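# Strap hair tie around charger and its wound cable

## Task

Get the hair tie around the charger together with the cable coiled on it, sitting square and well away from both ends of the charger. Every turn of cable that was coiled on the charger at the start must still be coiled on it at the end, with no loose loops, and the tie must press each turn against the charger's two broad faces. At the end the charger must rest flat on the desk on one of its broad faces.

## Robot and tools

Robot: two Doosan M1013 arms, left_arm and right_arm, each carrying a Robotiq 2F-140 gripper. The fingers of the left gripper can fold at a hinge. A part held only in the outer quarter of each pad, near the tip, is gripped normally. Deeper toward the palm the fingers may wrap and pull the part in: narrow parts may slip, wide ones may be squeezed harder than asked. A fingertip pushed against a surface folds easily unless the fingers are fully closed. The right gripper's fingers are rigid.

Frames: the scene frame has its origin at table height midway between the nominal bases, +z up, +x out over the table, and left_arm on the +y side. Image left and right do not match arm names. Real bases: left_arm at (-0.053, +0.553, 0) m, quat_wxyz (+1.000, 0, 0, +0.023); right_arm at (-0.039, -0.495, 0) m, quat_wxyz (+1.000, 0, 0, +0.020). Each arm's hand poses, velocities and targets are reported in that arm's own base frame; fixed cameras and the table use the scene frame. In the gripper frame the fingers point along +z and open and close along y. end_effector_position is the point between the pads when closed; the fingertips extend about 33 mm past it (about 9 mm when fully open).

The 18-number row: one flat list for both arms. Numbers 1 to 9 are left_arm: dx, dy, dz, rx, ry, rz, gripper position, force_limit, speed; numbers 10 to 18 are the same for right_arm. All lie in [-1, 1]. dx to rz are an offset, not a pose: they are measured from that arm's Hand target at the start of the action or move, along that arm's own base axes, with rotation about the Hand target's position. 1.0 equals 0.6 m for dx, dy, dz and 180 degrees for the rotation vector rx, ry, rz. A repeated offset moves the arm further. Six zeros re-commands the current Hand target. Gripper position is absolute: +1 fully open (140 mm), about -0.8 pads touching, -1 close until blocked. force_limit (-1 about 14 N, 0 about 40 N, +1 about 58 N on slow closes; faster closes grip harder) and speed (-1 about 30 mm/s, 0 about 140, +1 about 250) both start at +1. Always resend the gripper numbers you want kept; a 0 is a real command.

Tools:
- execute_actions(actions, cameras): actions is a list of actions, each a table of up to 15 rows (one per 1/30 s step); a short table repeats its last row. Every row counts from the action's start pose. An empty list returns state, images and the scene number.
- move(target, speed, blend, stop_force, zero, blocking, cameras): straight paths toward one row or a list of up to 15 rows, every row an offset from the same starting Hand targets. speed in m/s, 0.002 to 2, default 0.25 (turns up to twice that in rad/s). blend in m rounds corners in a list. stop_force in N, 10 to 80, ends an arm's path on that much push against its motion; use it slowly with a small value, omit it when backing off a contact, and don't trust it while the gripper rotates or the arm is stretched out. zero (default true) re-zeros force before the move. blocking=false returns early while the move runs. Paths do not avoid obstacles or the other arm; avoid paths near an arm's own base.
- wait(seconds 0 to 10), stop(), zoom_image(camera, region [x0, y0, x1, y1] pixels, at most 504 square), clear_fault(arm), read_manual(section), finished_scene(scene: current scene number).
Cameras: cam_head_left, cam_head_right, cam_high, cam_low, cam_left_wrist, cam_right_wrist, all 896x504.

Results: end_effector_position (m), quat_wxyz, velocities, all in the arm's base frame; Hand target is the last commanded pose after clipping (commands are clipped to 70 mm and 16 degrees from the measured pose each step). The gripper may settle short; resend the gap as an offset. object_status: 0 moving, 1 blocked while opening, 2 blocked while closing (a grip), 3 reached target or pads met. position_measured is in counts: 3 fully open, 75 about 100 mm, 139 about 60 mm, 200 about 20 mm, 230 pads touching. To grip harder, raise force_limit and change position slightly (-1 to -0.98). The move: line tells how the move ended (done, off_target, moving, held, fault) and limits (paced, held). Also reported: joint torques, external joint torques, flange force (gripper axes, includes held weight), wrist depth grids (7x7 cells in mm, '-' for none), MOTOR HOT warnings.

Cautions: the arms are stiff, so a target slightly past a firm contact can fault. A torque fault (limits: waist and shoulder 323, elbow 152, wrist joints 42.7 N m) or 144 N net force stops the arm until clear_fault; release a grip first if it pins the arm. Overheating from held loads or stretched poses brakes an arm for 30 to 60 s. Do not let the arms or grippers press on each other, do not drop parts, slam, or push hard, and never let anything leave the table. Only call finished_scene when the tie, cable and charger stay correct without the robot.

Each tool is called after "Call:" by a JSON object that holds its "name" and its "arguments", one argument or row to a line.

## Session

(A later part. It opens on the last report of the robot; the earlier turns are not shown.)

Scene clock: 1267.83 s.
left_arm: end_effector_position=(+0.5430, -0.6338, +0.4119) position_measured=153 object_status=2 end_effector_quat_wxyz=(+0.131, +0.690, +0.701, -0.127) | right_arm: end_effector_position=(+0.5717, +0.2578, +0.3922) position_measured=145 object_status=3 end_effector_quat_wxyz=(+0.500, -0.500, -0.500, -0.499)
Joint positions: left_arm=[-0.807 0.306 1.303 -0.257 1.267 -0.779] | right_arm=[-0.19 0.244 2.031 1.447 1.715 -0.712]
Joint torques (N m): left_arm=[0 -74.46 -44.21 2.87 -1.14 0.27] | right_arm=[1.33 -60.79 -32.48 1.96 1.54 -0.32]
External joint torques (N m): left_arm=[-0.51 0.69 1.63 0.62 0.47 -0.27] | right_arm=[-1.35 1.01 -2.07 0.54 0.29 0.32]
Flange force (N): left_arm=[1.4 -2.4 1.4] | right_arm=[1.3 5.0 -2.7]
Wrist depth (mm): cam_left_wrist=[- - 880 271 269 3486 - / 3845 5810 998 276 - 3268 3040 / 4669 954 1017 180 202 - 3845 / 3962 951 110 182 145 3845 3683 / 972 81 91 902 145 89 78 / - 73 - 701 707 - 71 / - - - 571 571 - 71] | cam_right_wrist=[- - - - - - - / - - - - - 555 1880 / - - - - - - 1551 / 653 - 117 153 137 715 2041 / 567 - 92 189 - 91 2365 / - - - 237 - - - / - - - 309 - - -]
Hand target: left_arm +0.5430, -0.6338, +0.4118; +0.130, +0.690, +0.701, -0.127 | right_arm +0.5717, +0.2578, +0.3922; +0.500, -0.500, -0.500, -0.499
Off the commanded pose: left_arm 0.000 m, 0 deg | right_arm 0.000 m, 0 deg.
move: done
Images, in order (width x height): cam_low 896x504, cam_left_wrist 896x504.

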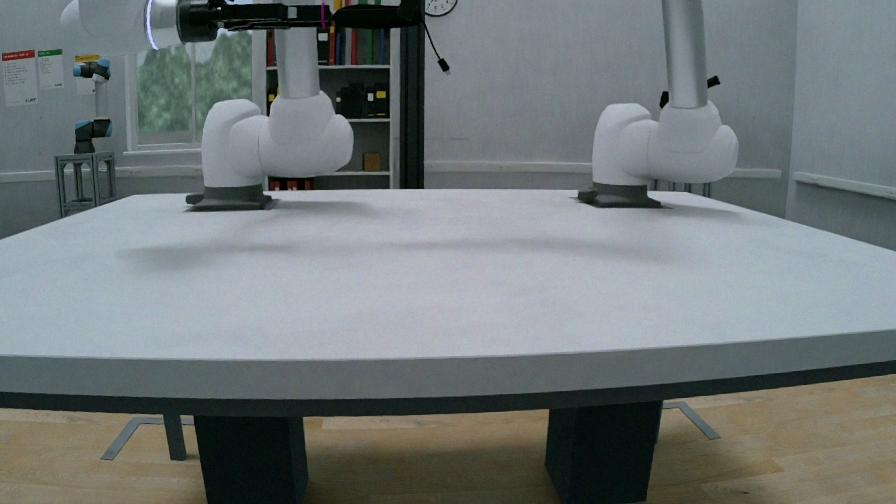

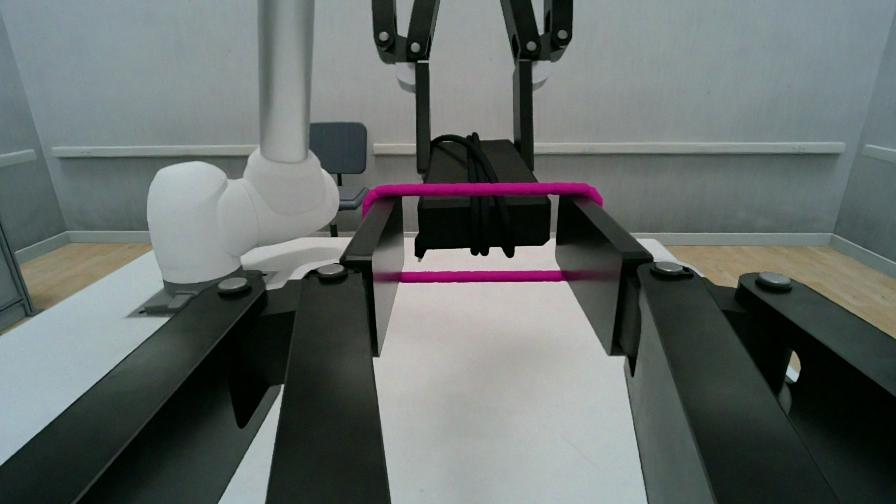

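Call:
{"name": "move", "arguments": {
  "target": [0,-0.0417,-0.0012,0,0,0,-1,-0.5,-1,0,0,0,0,0,0,-0.13,0,-1],
  "speed": 0.04,
  "cameras": ["cam_left_wrist","cam_low"]
}}

Call:
{"name": "zoom_image", "arguments": {
  "camera": "cam_left_wrist",
  "region": [390, 120, 590, 300]
}}

Call:
{"name": "zoom_image", "arguments": {
  "camera": "cam_low",
  "region": [280, 0, 480, 100]
}}

Scene clock: 1299.03 s.
left_arm: end_effector_position=(+0.5430, -0.6588, +0.4111) position_measured=153 object_status=2 end_effector_quat_wxyz=(+0.130, +0.690, +0.701, -0.127) | right_arm: end_effector_position=(+0.5717, +0.2578, +0.3922) position_measured=145 object_status=3 end_effector_quat_wxyz=(+0.500, -0.500, -0.500, -0.499)
Joint positions: left_arm=[-0.83 0.336 1.264 -0.25 1.27 -0.804] | right_arm=[-0.19 0.244 2.031 1.447 1.715 -0.712]
Joint torques (N m): left_arm=[0.68 -74.95 -45.47 3.09 -3.08 0.08] | right_arm=[5.37 -62.09 -31.32 1.42 2.69 -0.29]
External joint torques (N m): left_arm=[-1.08 -1.65 2.87 0.43 2.39 -0.08] | right_arm=[-5.35 2.24 -3.28 1.08 -0.86 0.29]
Flange force (N): left_arm=[5.0 -6.2 -1.2] | right_arm=[0.6 8.0 -8.0]
Wrist depth (mm): cam_left_wrist=[- - 838 256 251 - - / - - 3268 3113 4085 - - / 3076 968 1017 171 232 6377 4085 / 4085 937 110 158 145 3683 3631 / 1033 81 91 911 145 - 79 / - 73 - 709 695 - 71 / - - - 566 571 - 71] | cam_right_wrist=[500 486 487 - - - - / 555 - - - 534 547 1512 / 599 609 - - 611 - 1974 / 649 667 116 - 136 - 2152 / 570 - 92 177 - 92 2514 / - - - 228 - - - / - - - 308 - - -]
Hand target: left_arm +0.5430, -0.6588, +0.4111; +0.130, +0.690, +0.701, -0.127 | right_arm +0.5717, +0.2578, +0.3922; +0.500, -0.500, -0.500, -0.499
Off the commanded pose: left_arm 0.000 m, 0 deg | right_arm 0.000 m, 0 deg.
move: done
Images, in order (width x height): cam_low 896x504, cam_left_wrist 896x504.

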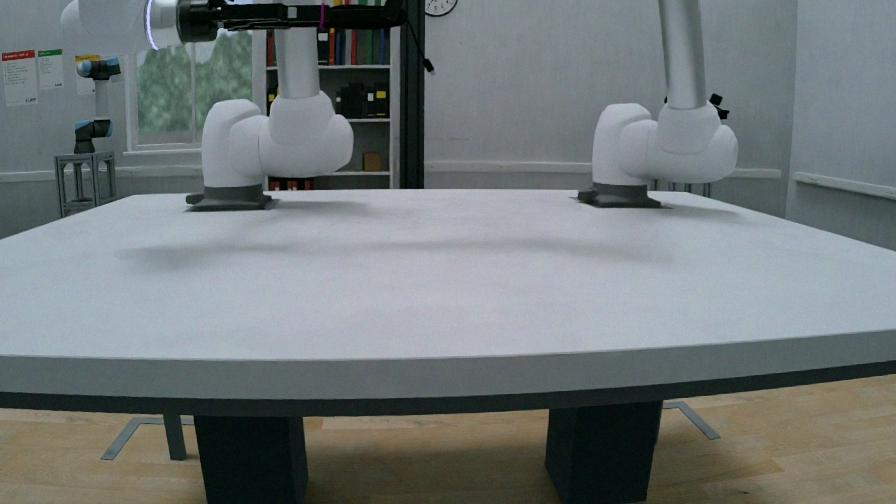

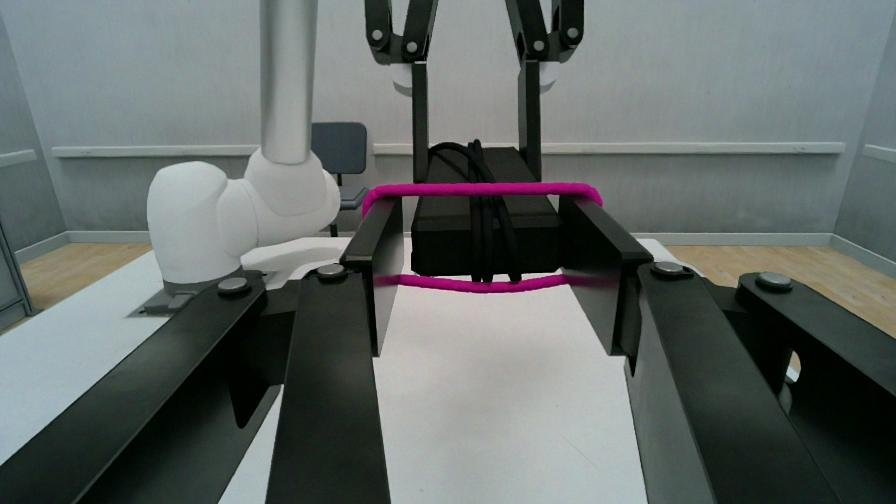

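Scaled by 2.520 from the camera's 896x504 image, which has a finer 1280x720 frame.

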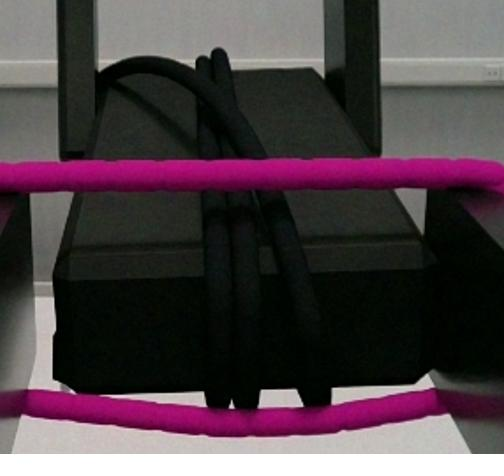

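Scaled by 2.520 from the camera's 896x504 image, which has a finer 1280x720 frame.

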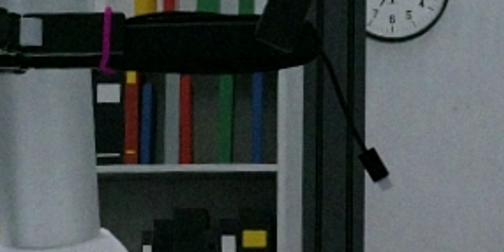

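Call:
{"name": "move", "arguments": {
  "target": [
    [0,0.02,0,0,0,0,-1,-0.5,-1,0,0,0,0,0,0,-0.13,0,-1],
    [0,0.02,0.004,0,0,0,-1,-0.5,-1,0,0,0,0,0,0,-0.13,0,-1],
    [0,0.0,0.004,0,0,0,-1,-0.5,-1,0,0,0,0,0,0,-0.13,0,-1]
  ],
  "speed": 0.04,
  "cameras": ["cam_left_wrist","cam_low"]
}}

Call:
{"name": "zoom_image", "arguments": {
  "camera": "cam_left_wrist",
  "region": [390, 120, 590, 300]
}}

Call:
{"name": "zoom_image", "arguments": {
  "camera": "cam_low",
  "region": [280, 0, 480, 100]
}}

Scene clock: 1314.17 s.
left_arm: end_effector_position=(+0.5430, -0.6588, +0.4135) position_measured=153 object_status=2 end_effector_quat_wxyz=(+0.130, +0.690, +0.701, -0.127) | right_arm: end_effector_position=(+0.5717, +0.2578, +0.3922) position_measured=145 object_status=3 end_effector_quat_wxyz=(+0.500, -0.500, -0.500, -0.499)
Joint positions: left_arm=[-0.83 0.336 1.26 -0.25 1.274 -0.805] | right_arm=[-0.19 0.244 2.031 1.447 1.715 -0.712]
Joint torques (N m): left_arm=[1.17 -76.42 -45.09 3.22 -2.62 0.14] | right_arm=[4.26 -62.07 -31.67 1.47 2.42 -0.29]
External joint torques (N m): left_arm=[-0.78 -0.29 2.51 0.35 1.92 -0.14] | right_arm=[-4.29 2.23 -2.95 1.04 -0.59 0.29]
Flange force (N): left_arm=[3.3 -4.1 -0.3] | right_arm=[0.4 7.6 -6.5]
Wrist depth (mm): cam_left_wrist=[3228 3352 852 250 251 - 3789 / 3735 3631 3533 - 265 - 3582 / - 947 1042 169 197 - - / 4085 958 115 158 145 3789 3902 / 983 81 91 886 145 89 78 / - 73 - 709 695 - 71 / - - - 568 573 - 71] | cam_right_wrist=[- 492 - 488 485 - - / - 545 578 562 - 565 1706 / 567 637 594 144 - 620 1756 / 647 - 117 - 136 - 1990 / 571 - 92 - - 91 2412 / - - - 228 - - - / - - - 313 - - -]
Hand target: left_arm +0.5430, -0.6588, +0.4135; +0.130, +0.690, +0.701, -0.127 | right_arm +0.5717, +0.2578, +0.3922; +0.500, -0.500, -0.500, -0.499
Off the commanded pose: left_arm 0.000 m, 0 deg | right_arm 0.000 m, 0 deg.
move: done
Images, in order (width x height): cam_low 896x504, cam_left_wrist 896x504.

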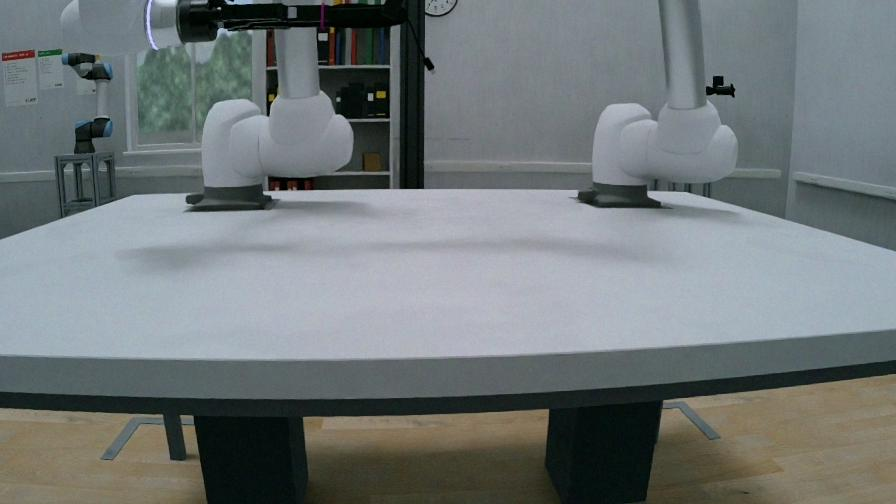

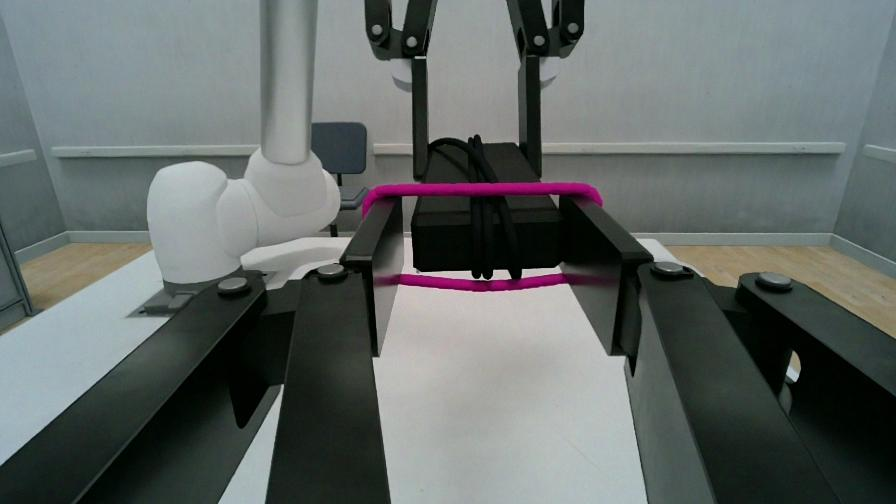

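Scaled by 2.520 from the camera's 896x504 image, which has a finer 1280x720 frame.

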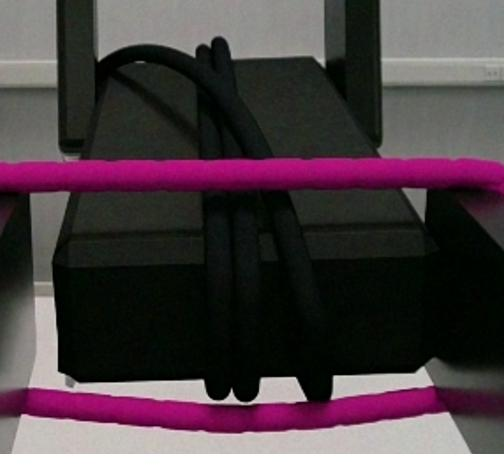

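Scaled by 2.520 from the camera's 896x504 image, which has a finer 1280x720 frame.

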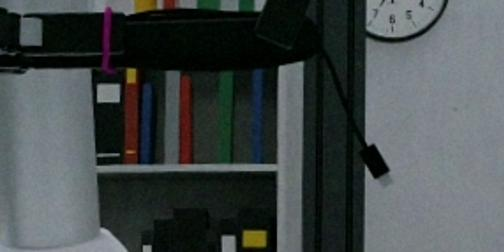

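Call:
{"name": "move", "arguments": {
  "target": [0,0.0,0.0037,0,0,0,-1,-0.5,-1,0,0,0,0,0,0,-0.13,0,-1],
  "speed": 0.04,
  "cameras": ["cam_left_wrist"]
}}

Call:
{"name": "zoom_image", "arguments": {
  "camera": "cam_left_wrist",
  "region": [390, 120, 590, 300]
}}

Scene clock: 1339.97 s.
left_arm: end_effector_position=(+0.5430, -0.6588, +0.4156) position_measured=153 object_status=2 end_effector_quat_wxyz=(+0.130, +0.690, +0.701, -0.127) | right_arm: end_effector_position=(+0.5717, +0.2578, +0.3922) position_measured=145 object_status=3 end_effector_quat_wxyz=(+0.500, -0.500, -0.500, -0.499)
Joint positions: left_arm=[-0.83 0.336 1.256 -0.25 1.278 -0.806] | right_arm=[-0.19 0.244 2.031 1.447 1.715 -0.712]
Joint torques (N m): left_arm=[1.2 -77.11 -44.93 3.31 -1.93 0.14] | right_arm=[3.32 -61.42 -31.92 1.55 1.84 -0.26]
External joint torques (N m): left_arm=[-1.33 0.49 2.39 0.22 1.24 -0.14] | right_arm=[-3.24 1.57 -2.58 0.95 -0.01 0.26]
Flange force (N): left_arm=[2.3 -4.0 1.2] | right_arm=[0.9 6.2 -5.3]
Wrist depth (mm): cam_left_wrist=[- 4432 838 253 251 - 3113 / - 4587 976 - 262 - 3396 / - 976 1017 162 191 4286 - / 3440 979 110 158 145 4286 3310 / 987 81 91 905 145 89 78 / - 73 - 694 699 - 71 / - - - 568 572 - 71] | cam_right_wrist=[- - - - 465 - - / - - 550 - - - 1512 / - 627 - - - - 1796 / 653 678 117 - 137 677 2113 / 570 - 92 181 - 91 2388 / - - - 228 - - - / - - - 323 - - -]
Hand target: left_arm +0.5430, -0.6588, +0.4157; +0.130, +0.690, +0.701, -0.127 | right_arm +0.5717, +0.2578, +0.3922; +0.500, -0.500, -0.500, -0.499
Off the commanded pose: left_arm 0.000 m, 0 deg | right_arm 0.000 m, 0 deg.
move: done
Images, in order (width x height): cam_left_wrist 896x504.

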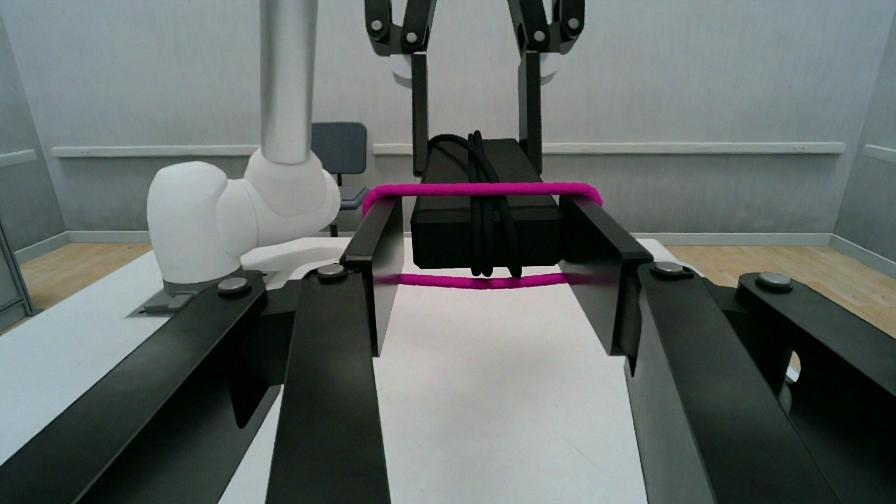

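Scaled by 2.520 from the camera's 896x504 image, which has a finer 1280x720 frame.

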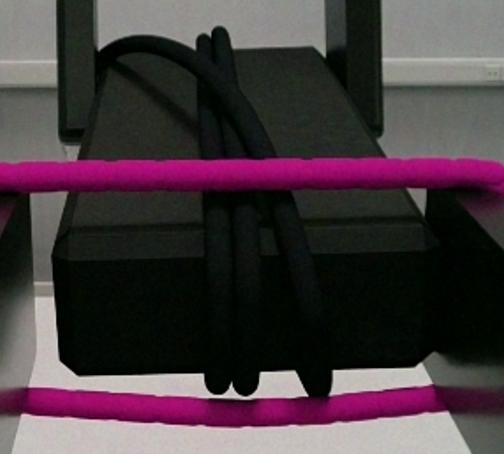

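Call:
{"name": "move", "arguments": {
  "target": [0,-0.025,0.0008,0,0,0,-1,-0.5,-1,0,0,0,0,0,0,-0.13,0,-1],
  "speed": 0.03,
  "cameras": ["cam_left_wrist","cam_right_wrist"]
}}

Call:
{"name": "zoom_image", "arguments": {
  "camera": "cam_left_wrist",
  "region": [390, 120, 590, 300]
}}

Call:
{"name": "zoom_image", "arguments": {
  "camera": "cam_right_wrist",
  "region": [340, 300, 560, 504]
}}

Scene clock: 1357.10 s.
left_arm: end_effector_position=(+0.5430, -0.6738, +0.4162) position_measured=153 object_status=2 end_effector_quat_wxyz=(+0.130, +0.690, +0.701, -0.127) | right_arm: end_effector_position=(+0.5717, +0.2578, +0.3922) position_measured=145 object_status=3 end_effector_quat_wxyz=(+0.500, -0.500, -0.500, -0.499)
Joint positions: left_arm=[-0.843 0.354 1.23 -0.246 1.282 -0.821] | right_arm=[-0.19 0.244 2.031 1.447 1.715 -0.712]
Joint torques (N m): left_arm=[1.02 -77.76 -45.33 3.35 -2.57 0.18] | right_arm=[3.64 -61.57 -31.58 1.39 2.32 -0.28]
External joint torques (N m): left_arm=[-0.84 -1.36 2.52 0.24 1.87 -0.18] | right_arm=[-3.59 1.77 -3.04 1.11 -0.49 0.28]
Flange force (N): left_arm=[4.7 -5.5 -0.7] | right_arm=[1.0 7.4 -5.3]
Wrist depth (mm): cam_left_wrist=[- 3683 841 236 235 3845 - / 3789 3396 930 - 227 - - / 4508 968 1013 173 232 3486 3683 / 4217 941 110 144 141 3582 3631 / 927 81 91 905 146 89 78 / - 73 - 703 692 - 71 / - - - 580 566 - 71] | cam_right_wrist=[480 - - 494 508 - 519 / - - 549 584 574 - 1561 / - - - 594 617 - 1851 / 637 - 117 - 150 2274 2113 / 570 - 92 - - 91 2365 / - - - 221 - - - / - - - 304 - - -]
Hand target: left_arm +0.5430, -0.6738, +0.4162; +0.130, +0.690, +0.701, -0.127 | right_arm +0.5717, +0.2578, +0.3922; +0.500, -0.500, -0.500, -0.499
Off the commanded pose: left_arm 0.000 m, 0 deg | right_arm 0.000 m, 0 deg.
move: done
Images, in order (width x height): cam_left_wrist 896x504, cam_right_wrist 896x504.

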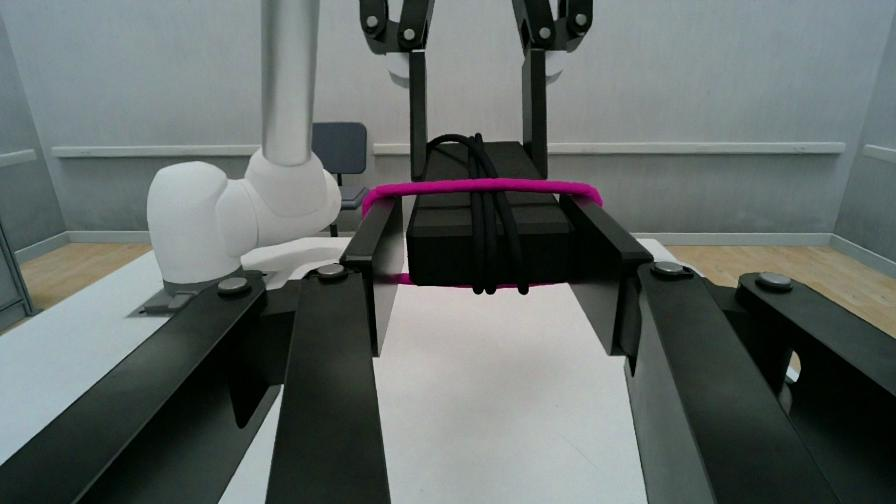

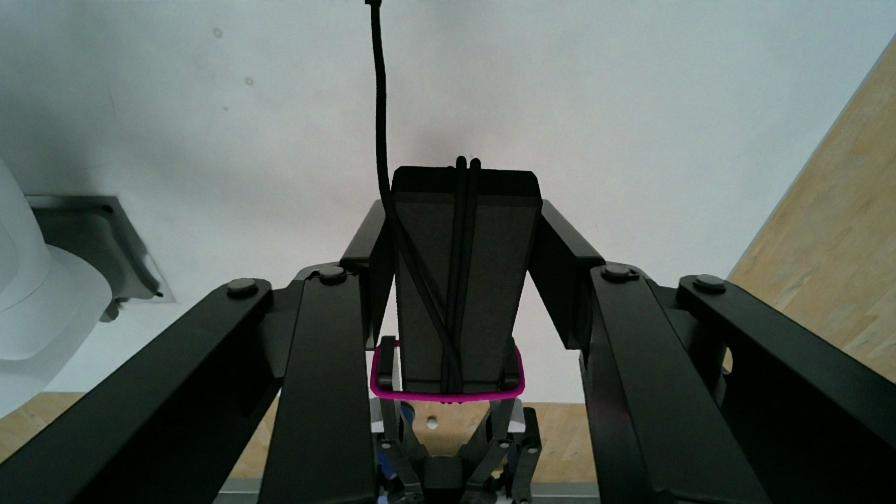

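Scaled by 2.520 from the camera's 896x504 image, which has a finer 1280x720 frame.

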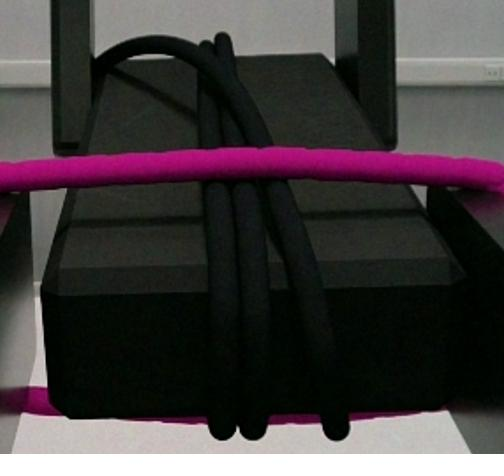

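Scaled by 2.291 from the camera's 896x504 image, which has a finer 1280x720 frame.

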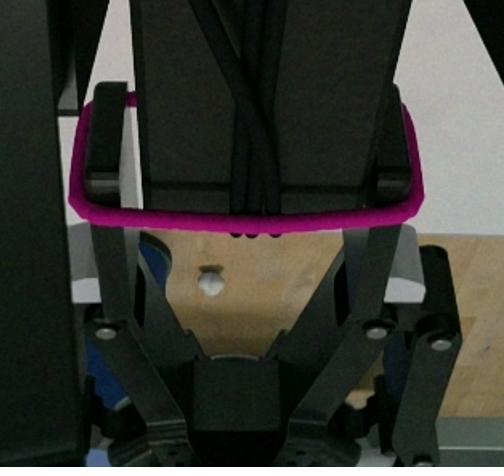

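Call:
{"name": "move", "arguments": {
  "target": [-0.003,-0.055,0.0004,0,0,0,-1,-0.5,-1,0,0,0,0,0,0,-0.13,0,-1],
  "speed": 0.03,
  "cameras": ["cam_left_wrist","cam_right_wrist","cam_low"]
}}

Call:
{"name": "zoom_image", "arguments": {
  "camera": "cam_left_wrist",
  "region": [390, 100, 590, 300]
}}

Call:
{"name": "zoom_image", "arguments": {
  "camera": "cam_right_wrist",
  "region": [340, 200, 560, 420]
}}

Call:
{"name": "zoom_image", "arguments": {
  "camera": "cam_low",
  "region": [280, 0, 480, 100]
}}

Scene clock: 1372.67 s.
left_arm: end_effector_position=(+0.5412, -0.7068, +0.4164) position_measured=153 object_status=2 end_effector_quat_wxyz=(+0.130, +0.690, +0.701, -0.127) | right_arm: end_effector_position=(+0.5717, +0.2578, +0.3922) position_measured=145 object_status=3 end_effector_quat_wxyz=(+0.500, -0.500, -0.500, -0.499)
Joint positions: left_arm=[-0.872 0.393 1.175 -0.236 1.291 -0.855] | right_arm=[-0.19 0.244 2.031 1.447 1.715 -0.712]
Joint torques (N m): left_arm=[1.05 -83.15 -44.7 3.08 -1.54 0.24] | right_arm=[2.22 -61.25 -32.41 1.85 1.41 -0.31]
External joint torques (N m): left_arm=[-1.02 1.18 2.16 0.51 0.82 -0.24] | right_arm=[-2.14 1.55 -2.04 0.64 0.41 0.31]
Flange force (N): left_arm=[1.8 -3.0 1.8] | right_arm=[0.6 5.4 -4.2]
Wrist depth (mm): cam_left_wrist=[- - 817 - 209 - - / 5336 - 941 - - - - / 4150 961 1010 168 203 3789 - / 3486 968 110 114 119 3789 3396 / 944 81 91 114 113 89 78 / - 73 - 701 692 - 71 / - - - 567 570 - 71] | cam_right_wrist=[491 - - - - 488 507 / - 549 - - 569 - 1474 / 612 628 - - - 644 1823 / 614 660 117 - 136 719 2059 / 553 - 92 - - 91 3102 / - - - 250 - - - / - - - 293 - - -]
Hand target: left_arm +0.5412, -0.7068, +0.4164; +0.130, +0.690, +0.701, -0.127 | right_arm +0.5717, +0.2578, +0.3922; +0.500, -0.500, -0.500, -0.499
Off the commanded pose: left_arm 0.000 m, 0 deg | right_arm 0.000 m, 0 deg.
move: done
Images, in order (width x height): cam_low 896x504, cam_left_wrist 896x504, cam_right_wrist 896x504.

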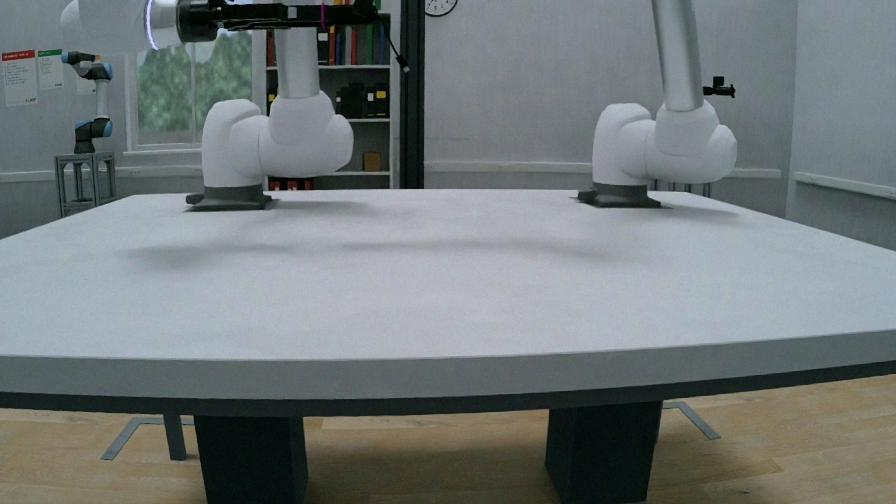

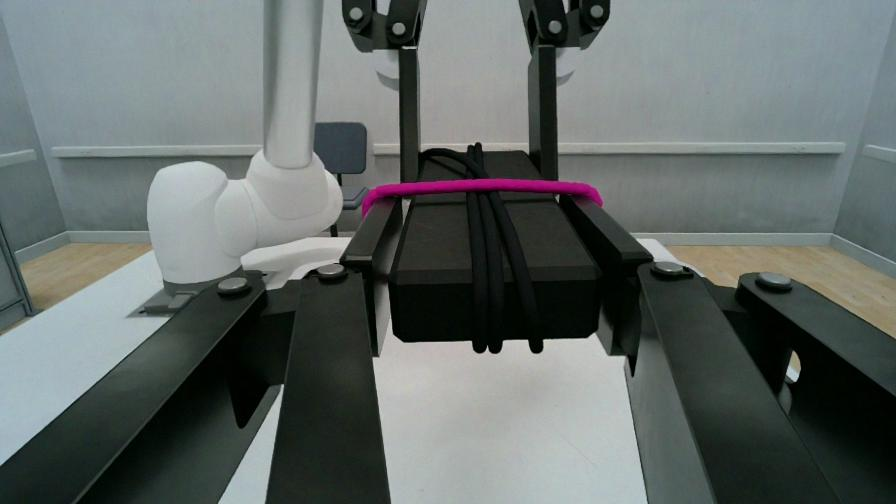

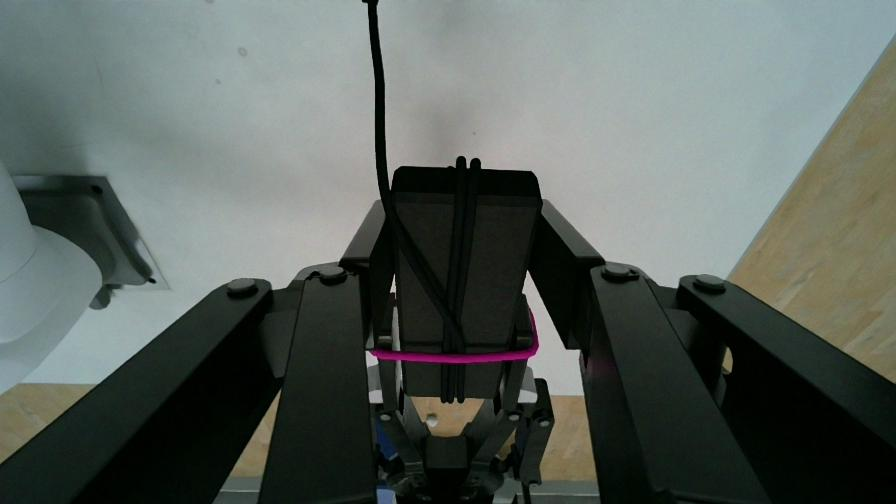

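Scaled by 2.520 from the camera's 896x504 image, which has a finer 1280x720 frame.

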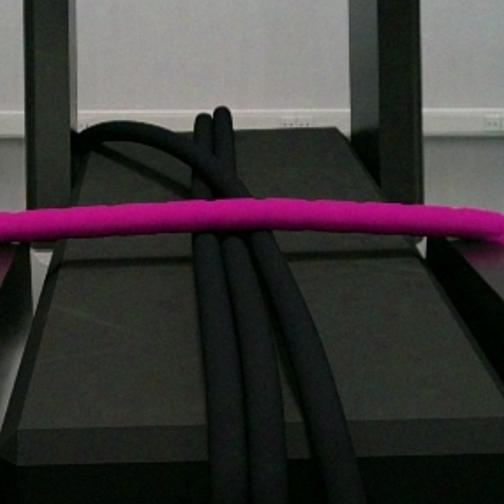

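Scaled by 2.291 from the camera's 896x504 image, which has a finer 1280x720 frame.

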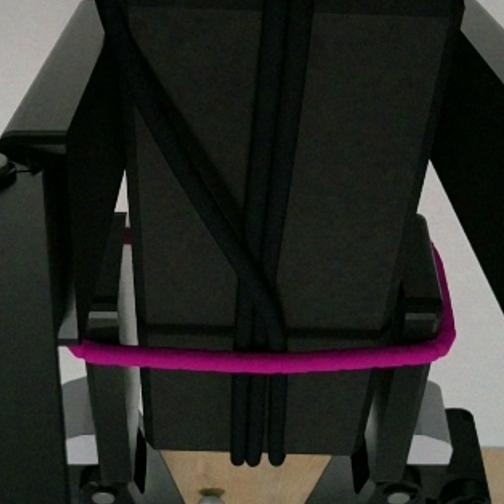

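Scaled by 2.520 from the camera's 896x504 image, which has a finer 1280x720 frame.

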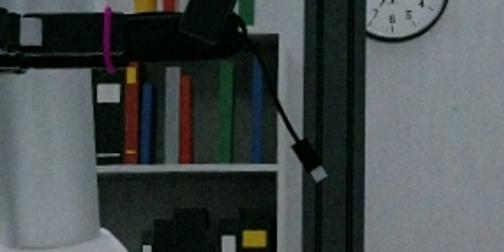

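Call:
{"name": "move", "arguments": {
  "target": [-0.0017,0,0,0,0,0,-1,-0.5,-1,0,0,0,0,0,0,-0.13,0,-1],
  "speed": 0.03
}}

Call:
{"name": "move", "arguments": {
  "target": [0,0,0,0,0,0,-1,-0.5,-1,0,0,0,0,0,0,-0.175,-0.6,-1],
  "cameras": ["cam_left_wrist","cam_right_wrist"]
}}

Call:
{"name": "zoom_image", "arguments": {
  "camera": "cam_right_wrist",
  "region": [340, 200, 560, 420]
}}

Scene clock: 1415.03 s.
left_arm: end_effector_position=(+0.5402, -0.7068, +0.4164) position_measured=153 object_status=2 end_effector_quat_wxyz=(+0.130, +0.690, +0.701, -0.127) | right_arm: end_effector_position=(+0.5717, +0.2578, +0.3922) position_measured=145 object_status=3 end_effector_quat_wxyz=(+0.500, -0.500, -0.500, -0.499)
Joint positions: left_arm=[-0.873 0.392 1.176 -0.236 1.29 -0.856] | right_arm=[-0.19 0.244 2.031 1.447 1.715 -0.712]
Joint torques (N m): left_arm=[0.22 -83.11 -44.49 3.01 -1.36 0.32] | right_arm=[1.44 -60.78 -32.38 1.88 1.25 -0.29]
External joint torques (N m): left_arm=[0 1.01 1.94 0.59 0.64 -0.32] | right_arm=[-1.33 0.95 -2.11 0.61 0.58 0.29]
Flange force (N): left_arm=[2.3 -2.0 1.4] | right_arm=[1.4 5.0 -3.0]
Wrist depth (mm): cam_left_wrist=[- - 822 3396 206 3440 - / - 4085 934 4150 2905 3789 - / - 968 1002 167 201 3735 2668 / 3845 944 110 114 119 3789 3683 / 987 81 91 115 113 89 78 / - 73 - 699 694 - 71 / - - - 571 562 - 71] | cam_right_wrist=[- 497 - - 489 - - / 548 - - 555 - - 1465 / 620 627 - - - 633 1670 / 605 675 118 - 150 719 2095 / 558 - 92 193 - 91 2412 / - - - 249 - - - / - - - 296 - - -]
Hand target: left_arm +0.5402, -0.7068, +0.4164; +0.130, +0.690, +0.701, -0.127 | right_arm +0.5717, +0.2578, +0.3922; +0.500, -0.500, -0.500, -0.499
Off the commanded pose: left_arm 0.000 m, 0 deg | right_arm 0.000 m, 0 deg.
move: done

Scene clock: 1415.53 s.
left_arm: end_effector_position=(+0.5402, -0.7068, +0.4164) position_measured=153 object_status=2 end_effector_quat_wxyz=(+0.130, +0.690, +0.701, -0.127) | right_arm: end_effector_position=(+0.5717, +0.2578, +0.3922) position_measured=151 object_status=3 end_effector_quat_wxyz=(+0.500, -0.500, -0.500, -0.499)
Joint positions: left_arm=[-0.873 0.392 1.176 -0.236 1.29 -0.856] | right_arm=[-0.19 0.244 2.031 1.447 1.715 -0.712]
Joint torques (N m): left_arm=[-2.02 -82.61 -44.88 2.33 -1.59 0.39] | right_arm=[2.57 -60.55 -32.49 2.09 1.06 -0.37]
External joint torques (N m): left_arm=[2.48 0.64 2.34 1.28 0.86 -0.39] | right_arm=[-2.5 0.67 -2.18 0.41 0.77 0.37]
Flange force (N): left_arm=[5.0 -0.7 0.6] | right_arm=[1.9 4.3 -5.4]
Wrist depth (mm): cam_left_wrist=[4286 - 817 3396 207 3352 - / 4842 4286 947 3962 203 3150 2782 / 4150 976 1002 168 4085 3962 3486 / 4085 965 108 114 119 3631 4022 / 972 81 80 115 113 89 81 / - 69 - 714 699 - 73 / - - - 572 567 - -] | cam_right_wrist=[- - 510 535 534 481 - / - - - - 558 - 1658 / 611 619 645 575 637 - 1718 / 616 677 117 160 149 744 2253 / 555 - 92 189 - 91 2488 / - - - 233 - - - / - - - 295 - - -]
Hand target: left_arm +0.5402, -0.7068, +0.4164; +0.130, +0.690, +0.701, -0.127 | right_arm +0.5717, +0.2578, +0.3922; +0.500, -0.500, -0.500, -0.499
Off the commanded pose: left_arm 0.000 m, 0 deg | right_arm 0.000 m, 0 deg.
move: done
Images, in order (width x height): cam_left_wrist 896x504, cam_right_wrist 896x504.

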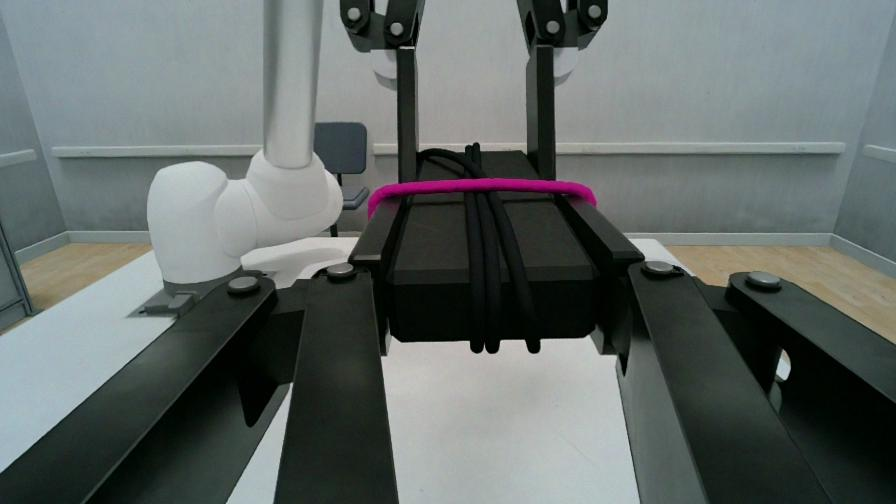

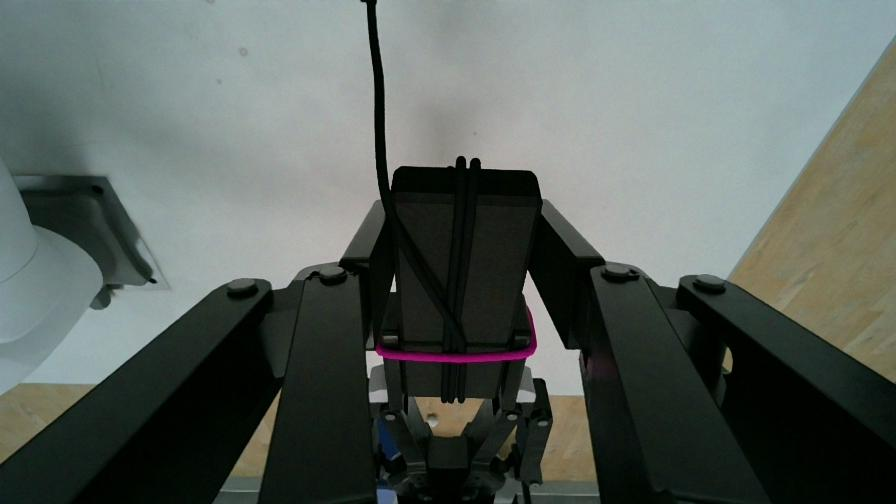

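Scaled by 2.291 from the camera's 896x504 image, which has a finer 1280x720 frame.

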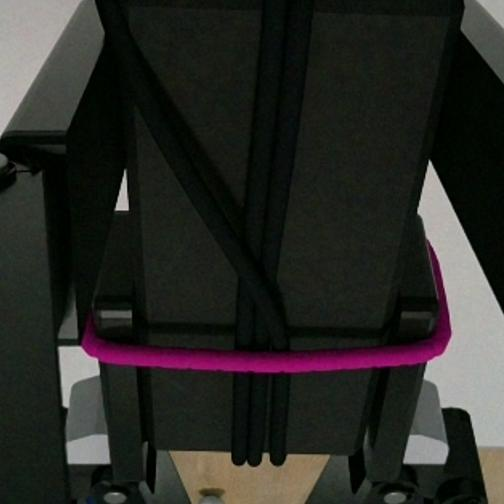

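Call:
{"name": "move", "arguments": {
  "target": [0,0,0,0,0,0,-1,-0.5,-1,0,0,0,0,0,0,-1,-0.3,-1]
}}

Call:
{"name": "wait", "arguments": {
  "seconds": 0.5,
  "cameras": ["cam_left_wrist","cam_right_wrist"]
}}

Scene clock: 1421.03 s.
left_arm: end_effector_position=(+0.5402, -0.7068, +0.4164) position_measured=153 object_status=2 end_effector_quat_wxyz=(+0.130, +0.690, +0.701, -0.127) | right_arm: end_effector_position=(+0.5717, +0.2578, +0.3922) position_measured=154 object_status=2 end_effector_quat_wxyz=(+0.500, -0.500, -0.500, -0.499)
Joint positions: left_arm=[-0.873 0.392 1.176 -0.236 1.29 -0.856] | right_arm=[-0.19 0.244 2.031 1.447 1.715 -0.712]
Joint torques (N m): left_arm=[-2.03 -82.12 -45.46 2.36 -2.41 0.44] | right_arm=[4.07 -61.86 -32.02 1.92 1.67 -0.31]
External joint torques (N m): left_arm=[1.76 0.88 3.08 1.2 1.68 -0.44] | right_arm=[-4.07 2.15 -2.51 0.58 0.16 0.31]
Flange force (N): left_arm=[5.2 -1.8 0.4] | right_arm=[0.2 6.5 -7.5]
Wrist depth (mm): cam_left_wrist=[- - 809 - 206 3789 - / 2938 - 930 - - 3631 4754 / 3486 976 1017 168 181 - 4150 / 4150 961 108 117 118 3486 3486 / 958 81 85 115 113 89 83 / - 69 - 705 695 - 72 / - - - 576 - - -] | cam_right_wrist=[- 483 - - 523 505 509 / - - - - - 520 585 / 619 609 - 145 - 627 1809 / 609 711 117 155 150 2024 2041 / 575 - 92 189 - 92 2388 / - - - 232 - - - / - - - 294 - - -]
Hand target: left_arm +0.5402, -0.7068, +0.4164; +0.130, +0.690, +0.701, -0.127 | right_arm +0.5717, +0.2578, +0.3922; +0.500, -0.500, -0.500, -0.499
Off the commanded pose: left_arm 0.000 m, 0 deg | right_arm 0.000 m, 0 deg.
move: done

Scene clock: 1421.53 s.
left_arm: end_effector_position=(+0.5402, -0.7068, +0.4164) position_measured=153 object_status=2 end_effector_quat_wxyz=(+0.130, +0.690, +0.701, -0.127) | right_arm: end_effector_position=(+0.5717, +0.2578, +0.3922) position_measured=154 object_status=2 end_effector_quat_wxyz=(+0.500, -0.500, -0.500, -0.499)
Joint positions: left_arm=[-0.873 0.392 1.176 -0.236 1.29 -0.856] | right_arm=[-0.19 0.244 2.031 1.447 1.715 -0.712]
Joint torques (N m): left_arm=[-2.34 -82.4 -45.1 2.35 -2.48 0.45] | right_arm=[4.24 -61.72 -32.11 2.01 1.72 -0.28]
External joint torques (N m): left_arm=[1.81 0.1 2.34 1.22 1.76 -0.45] | right_arm=[-4.22 1.92 -2.55 0.5 0.11 0.28]
Flange force (N): left_arm=[4.3 -1.4 -0.8] | right_arm=[0.4 6.2 -7.7]
Wrist depth (mm): cam_left_wrist=[5447 - 809 204 203 - - / 3582 - 934 - 3683 - - / 3845 965 1017 168 3735 3189 3533 / 4150 965 108 117 119 3582 3631 / 1063 81 85 115 113 89 82 / - 69 - 701 699 - 72 / - - - 570 - - -] | cam_right_wrist=[- - - - - 475 - / 557 555 - 553 - - - / 593 593 597 - - 649 1647 / 611 - 117 160 135 719 2211 / 552 - 92 180 - 92 2341 / - - - 240 - - - / - - - 294 - - -]
Hand target: left_arm +0.5402, -0.7068, +0.4164; +0.130, +0.690, +0.701, -0.127 | right_arm +0.5717, +0.2578, +0.3922; +0.500, -0.500, -0.500, -0.499
Tool commands: left_gripper/position=-1.0 left_gripper/force_limit=-0.5 left_gripper/speed=-1.0 right_gripper/position=-1.0 right_gripper/force_limit=-0.3 right_gripper/speed=-1.0
Off the commanded pose: left_arm 0.000 m, 0 deg | right_arm 0.000 m, 0 deg.
wait: 0.50 s; at rest by 0.17 s
Images, in order (width x height): cam_left_wrist 896x504, cam_right_wrist 896x504.

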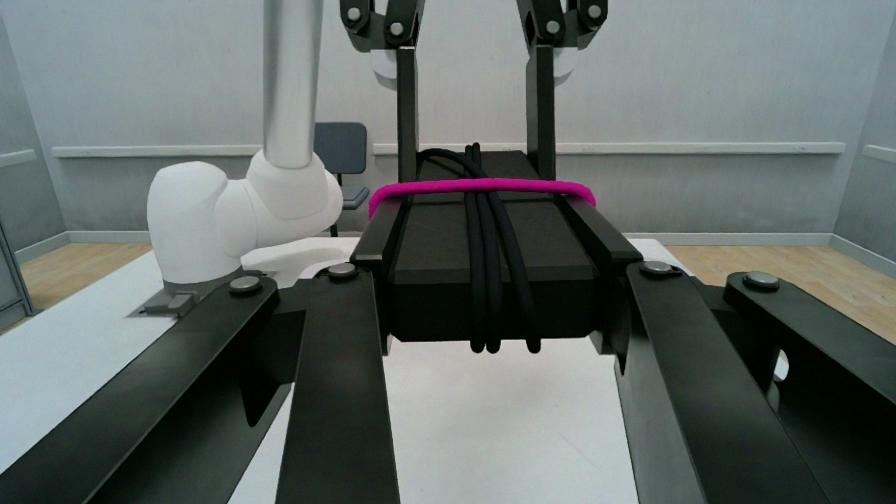

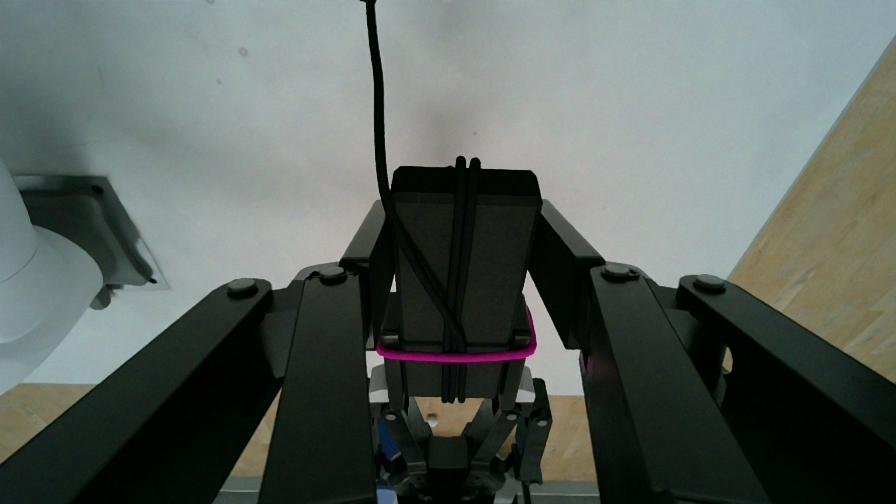

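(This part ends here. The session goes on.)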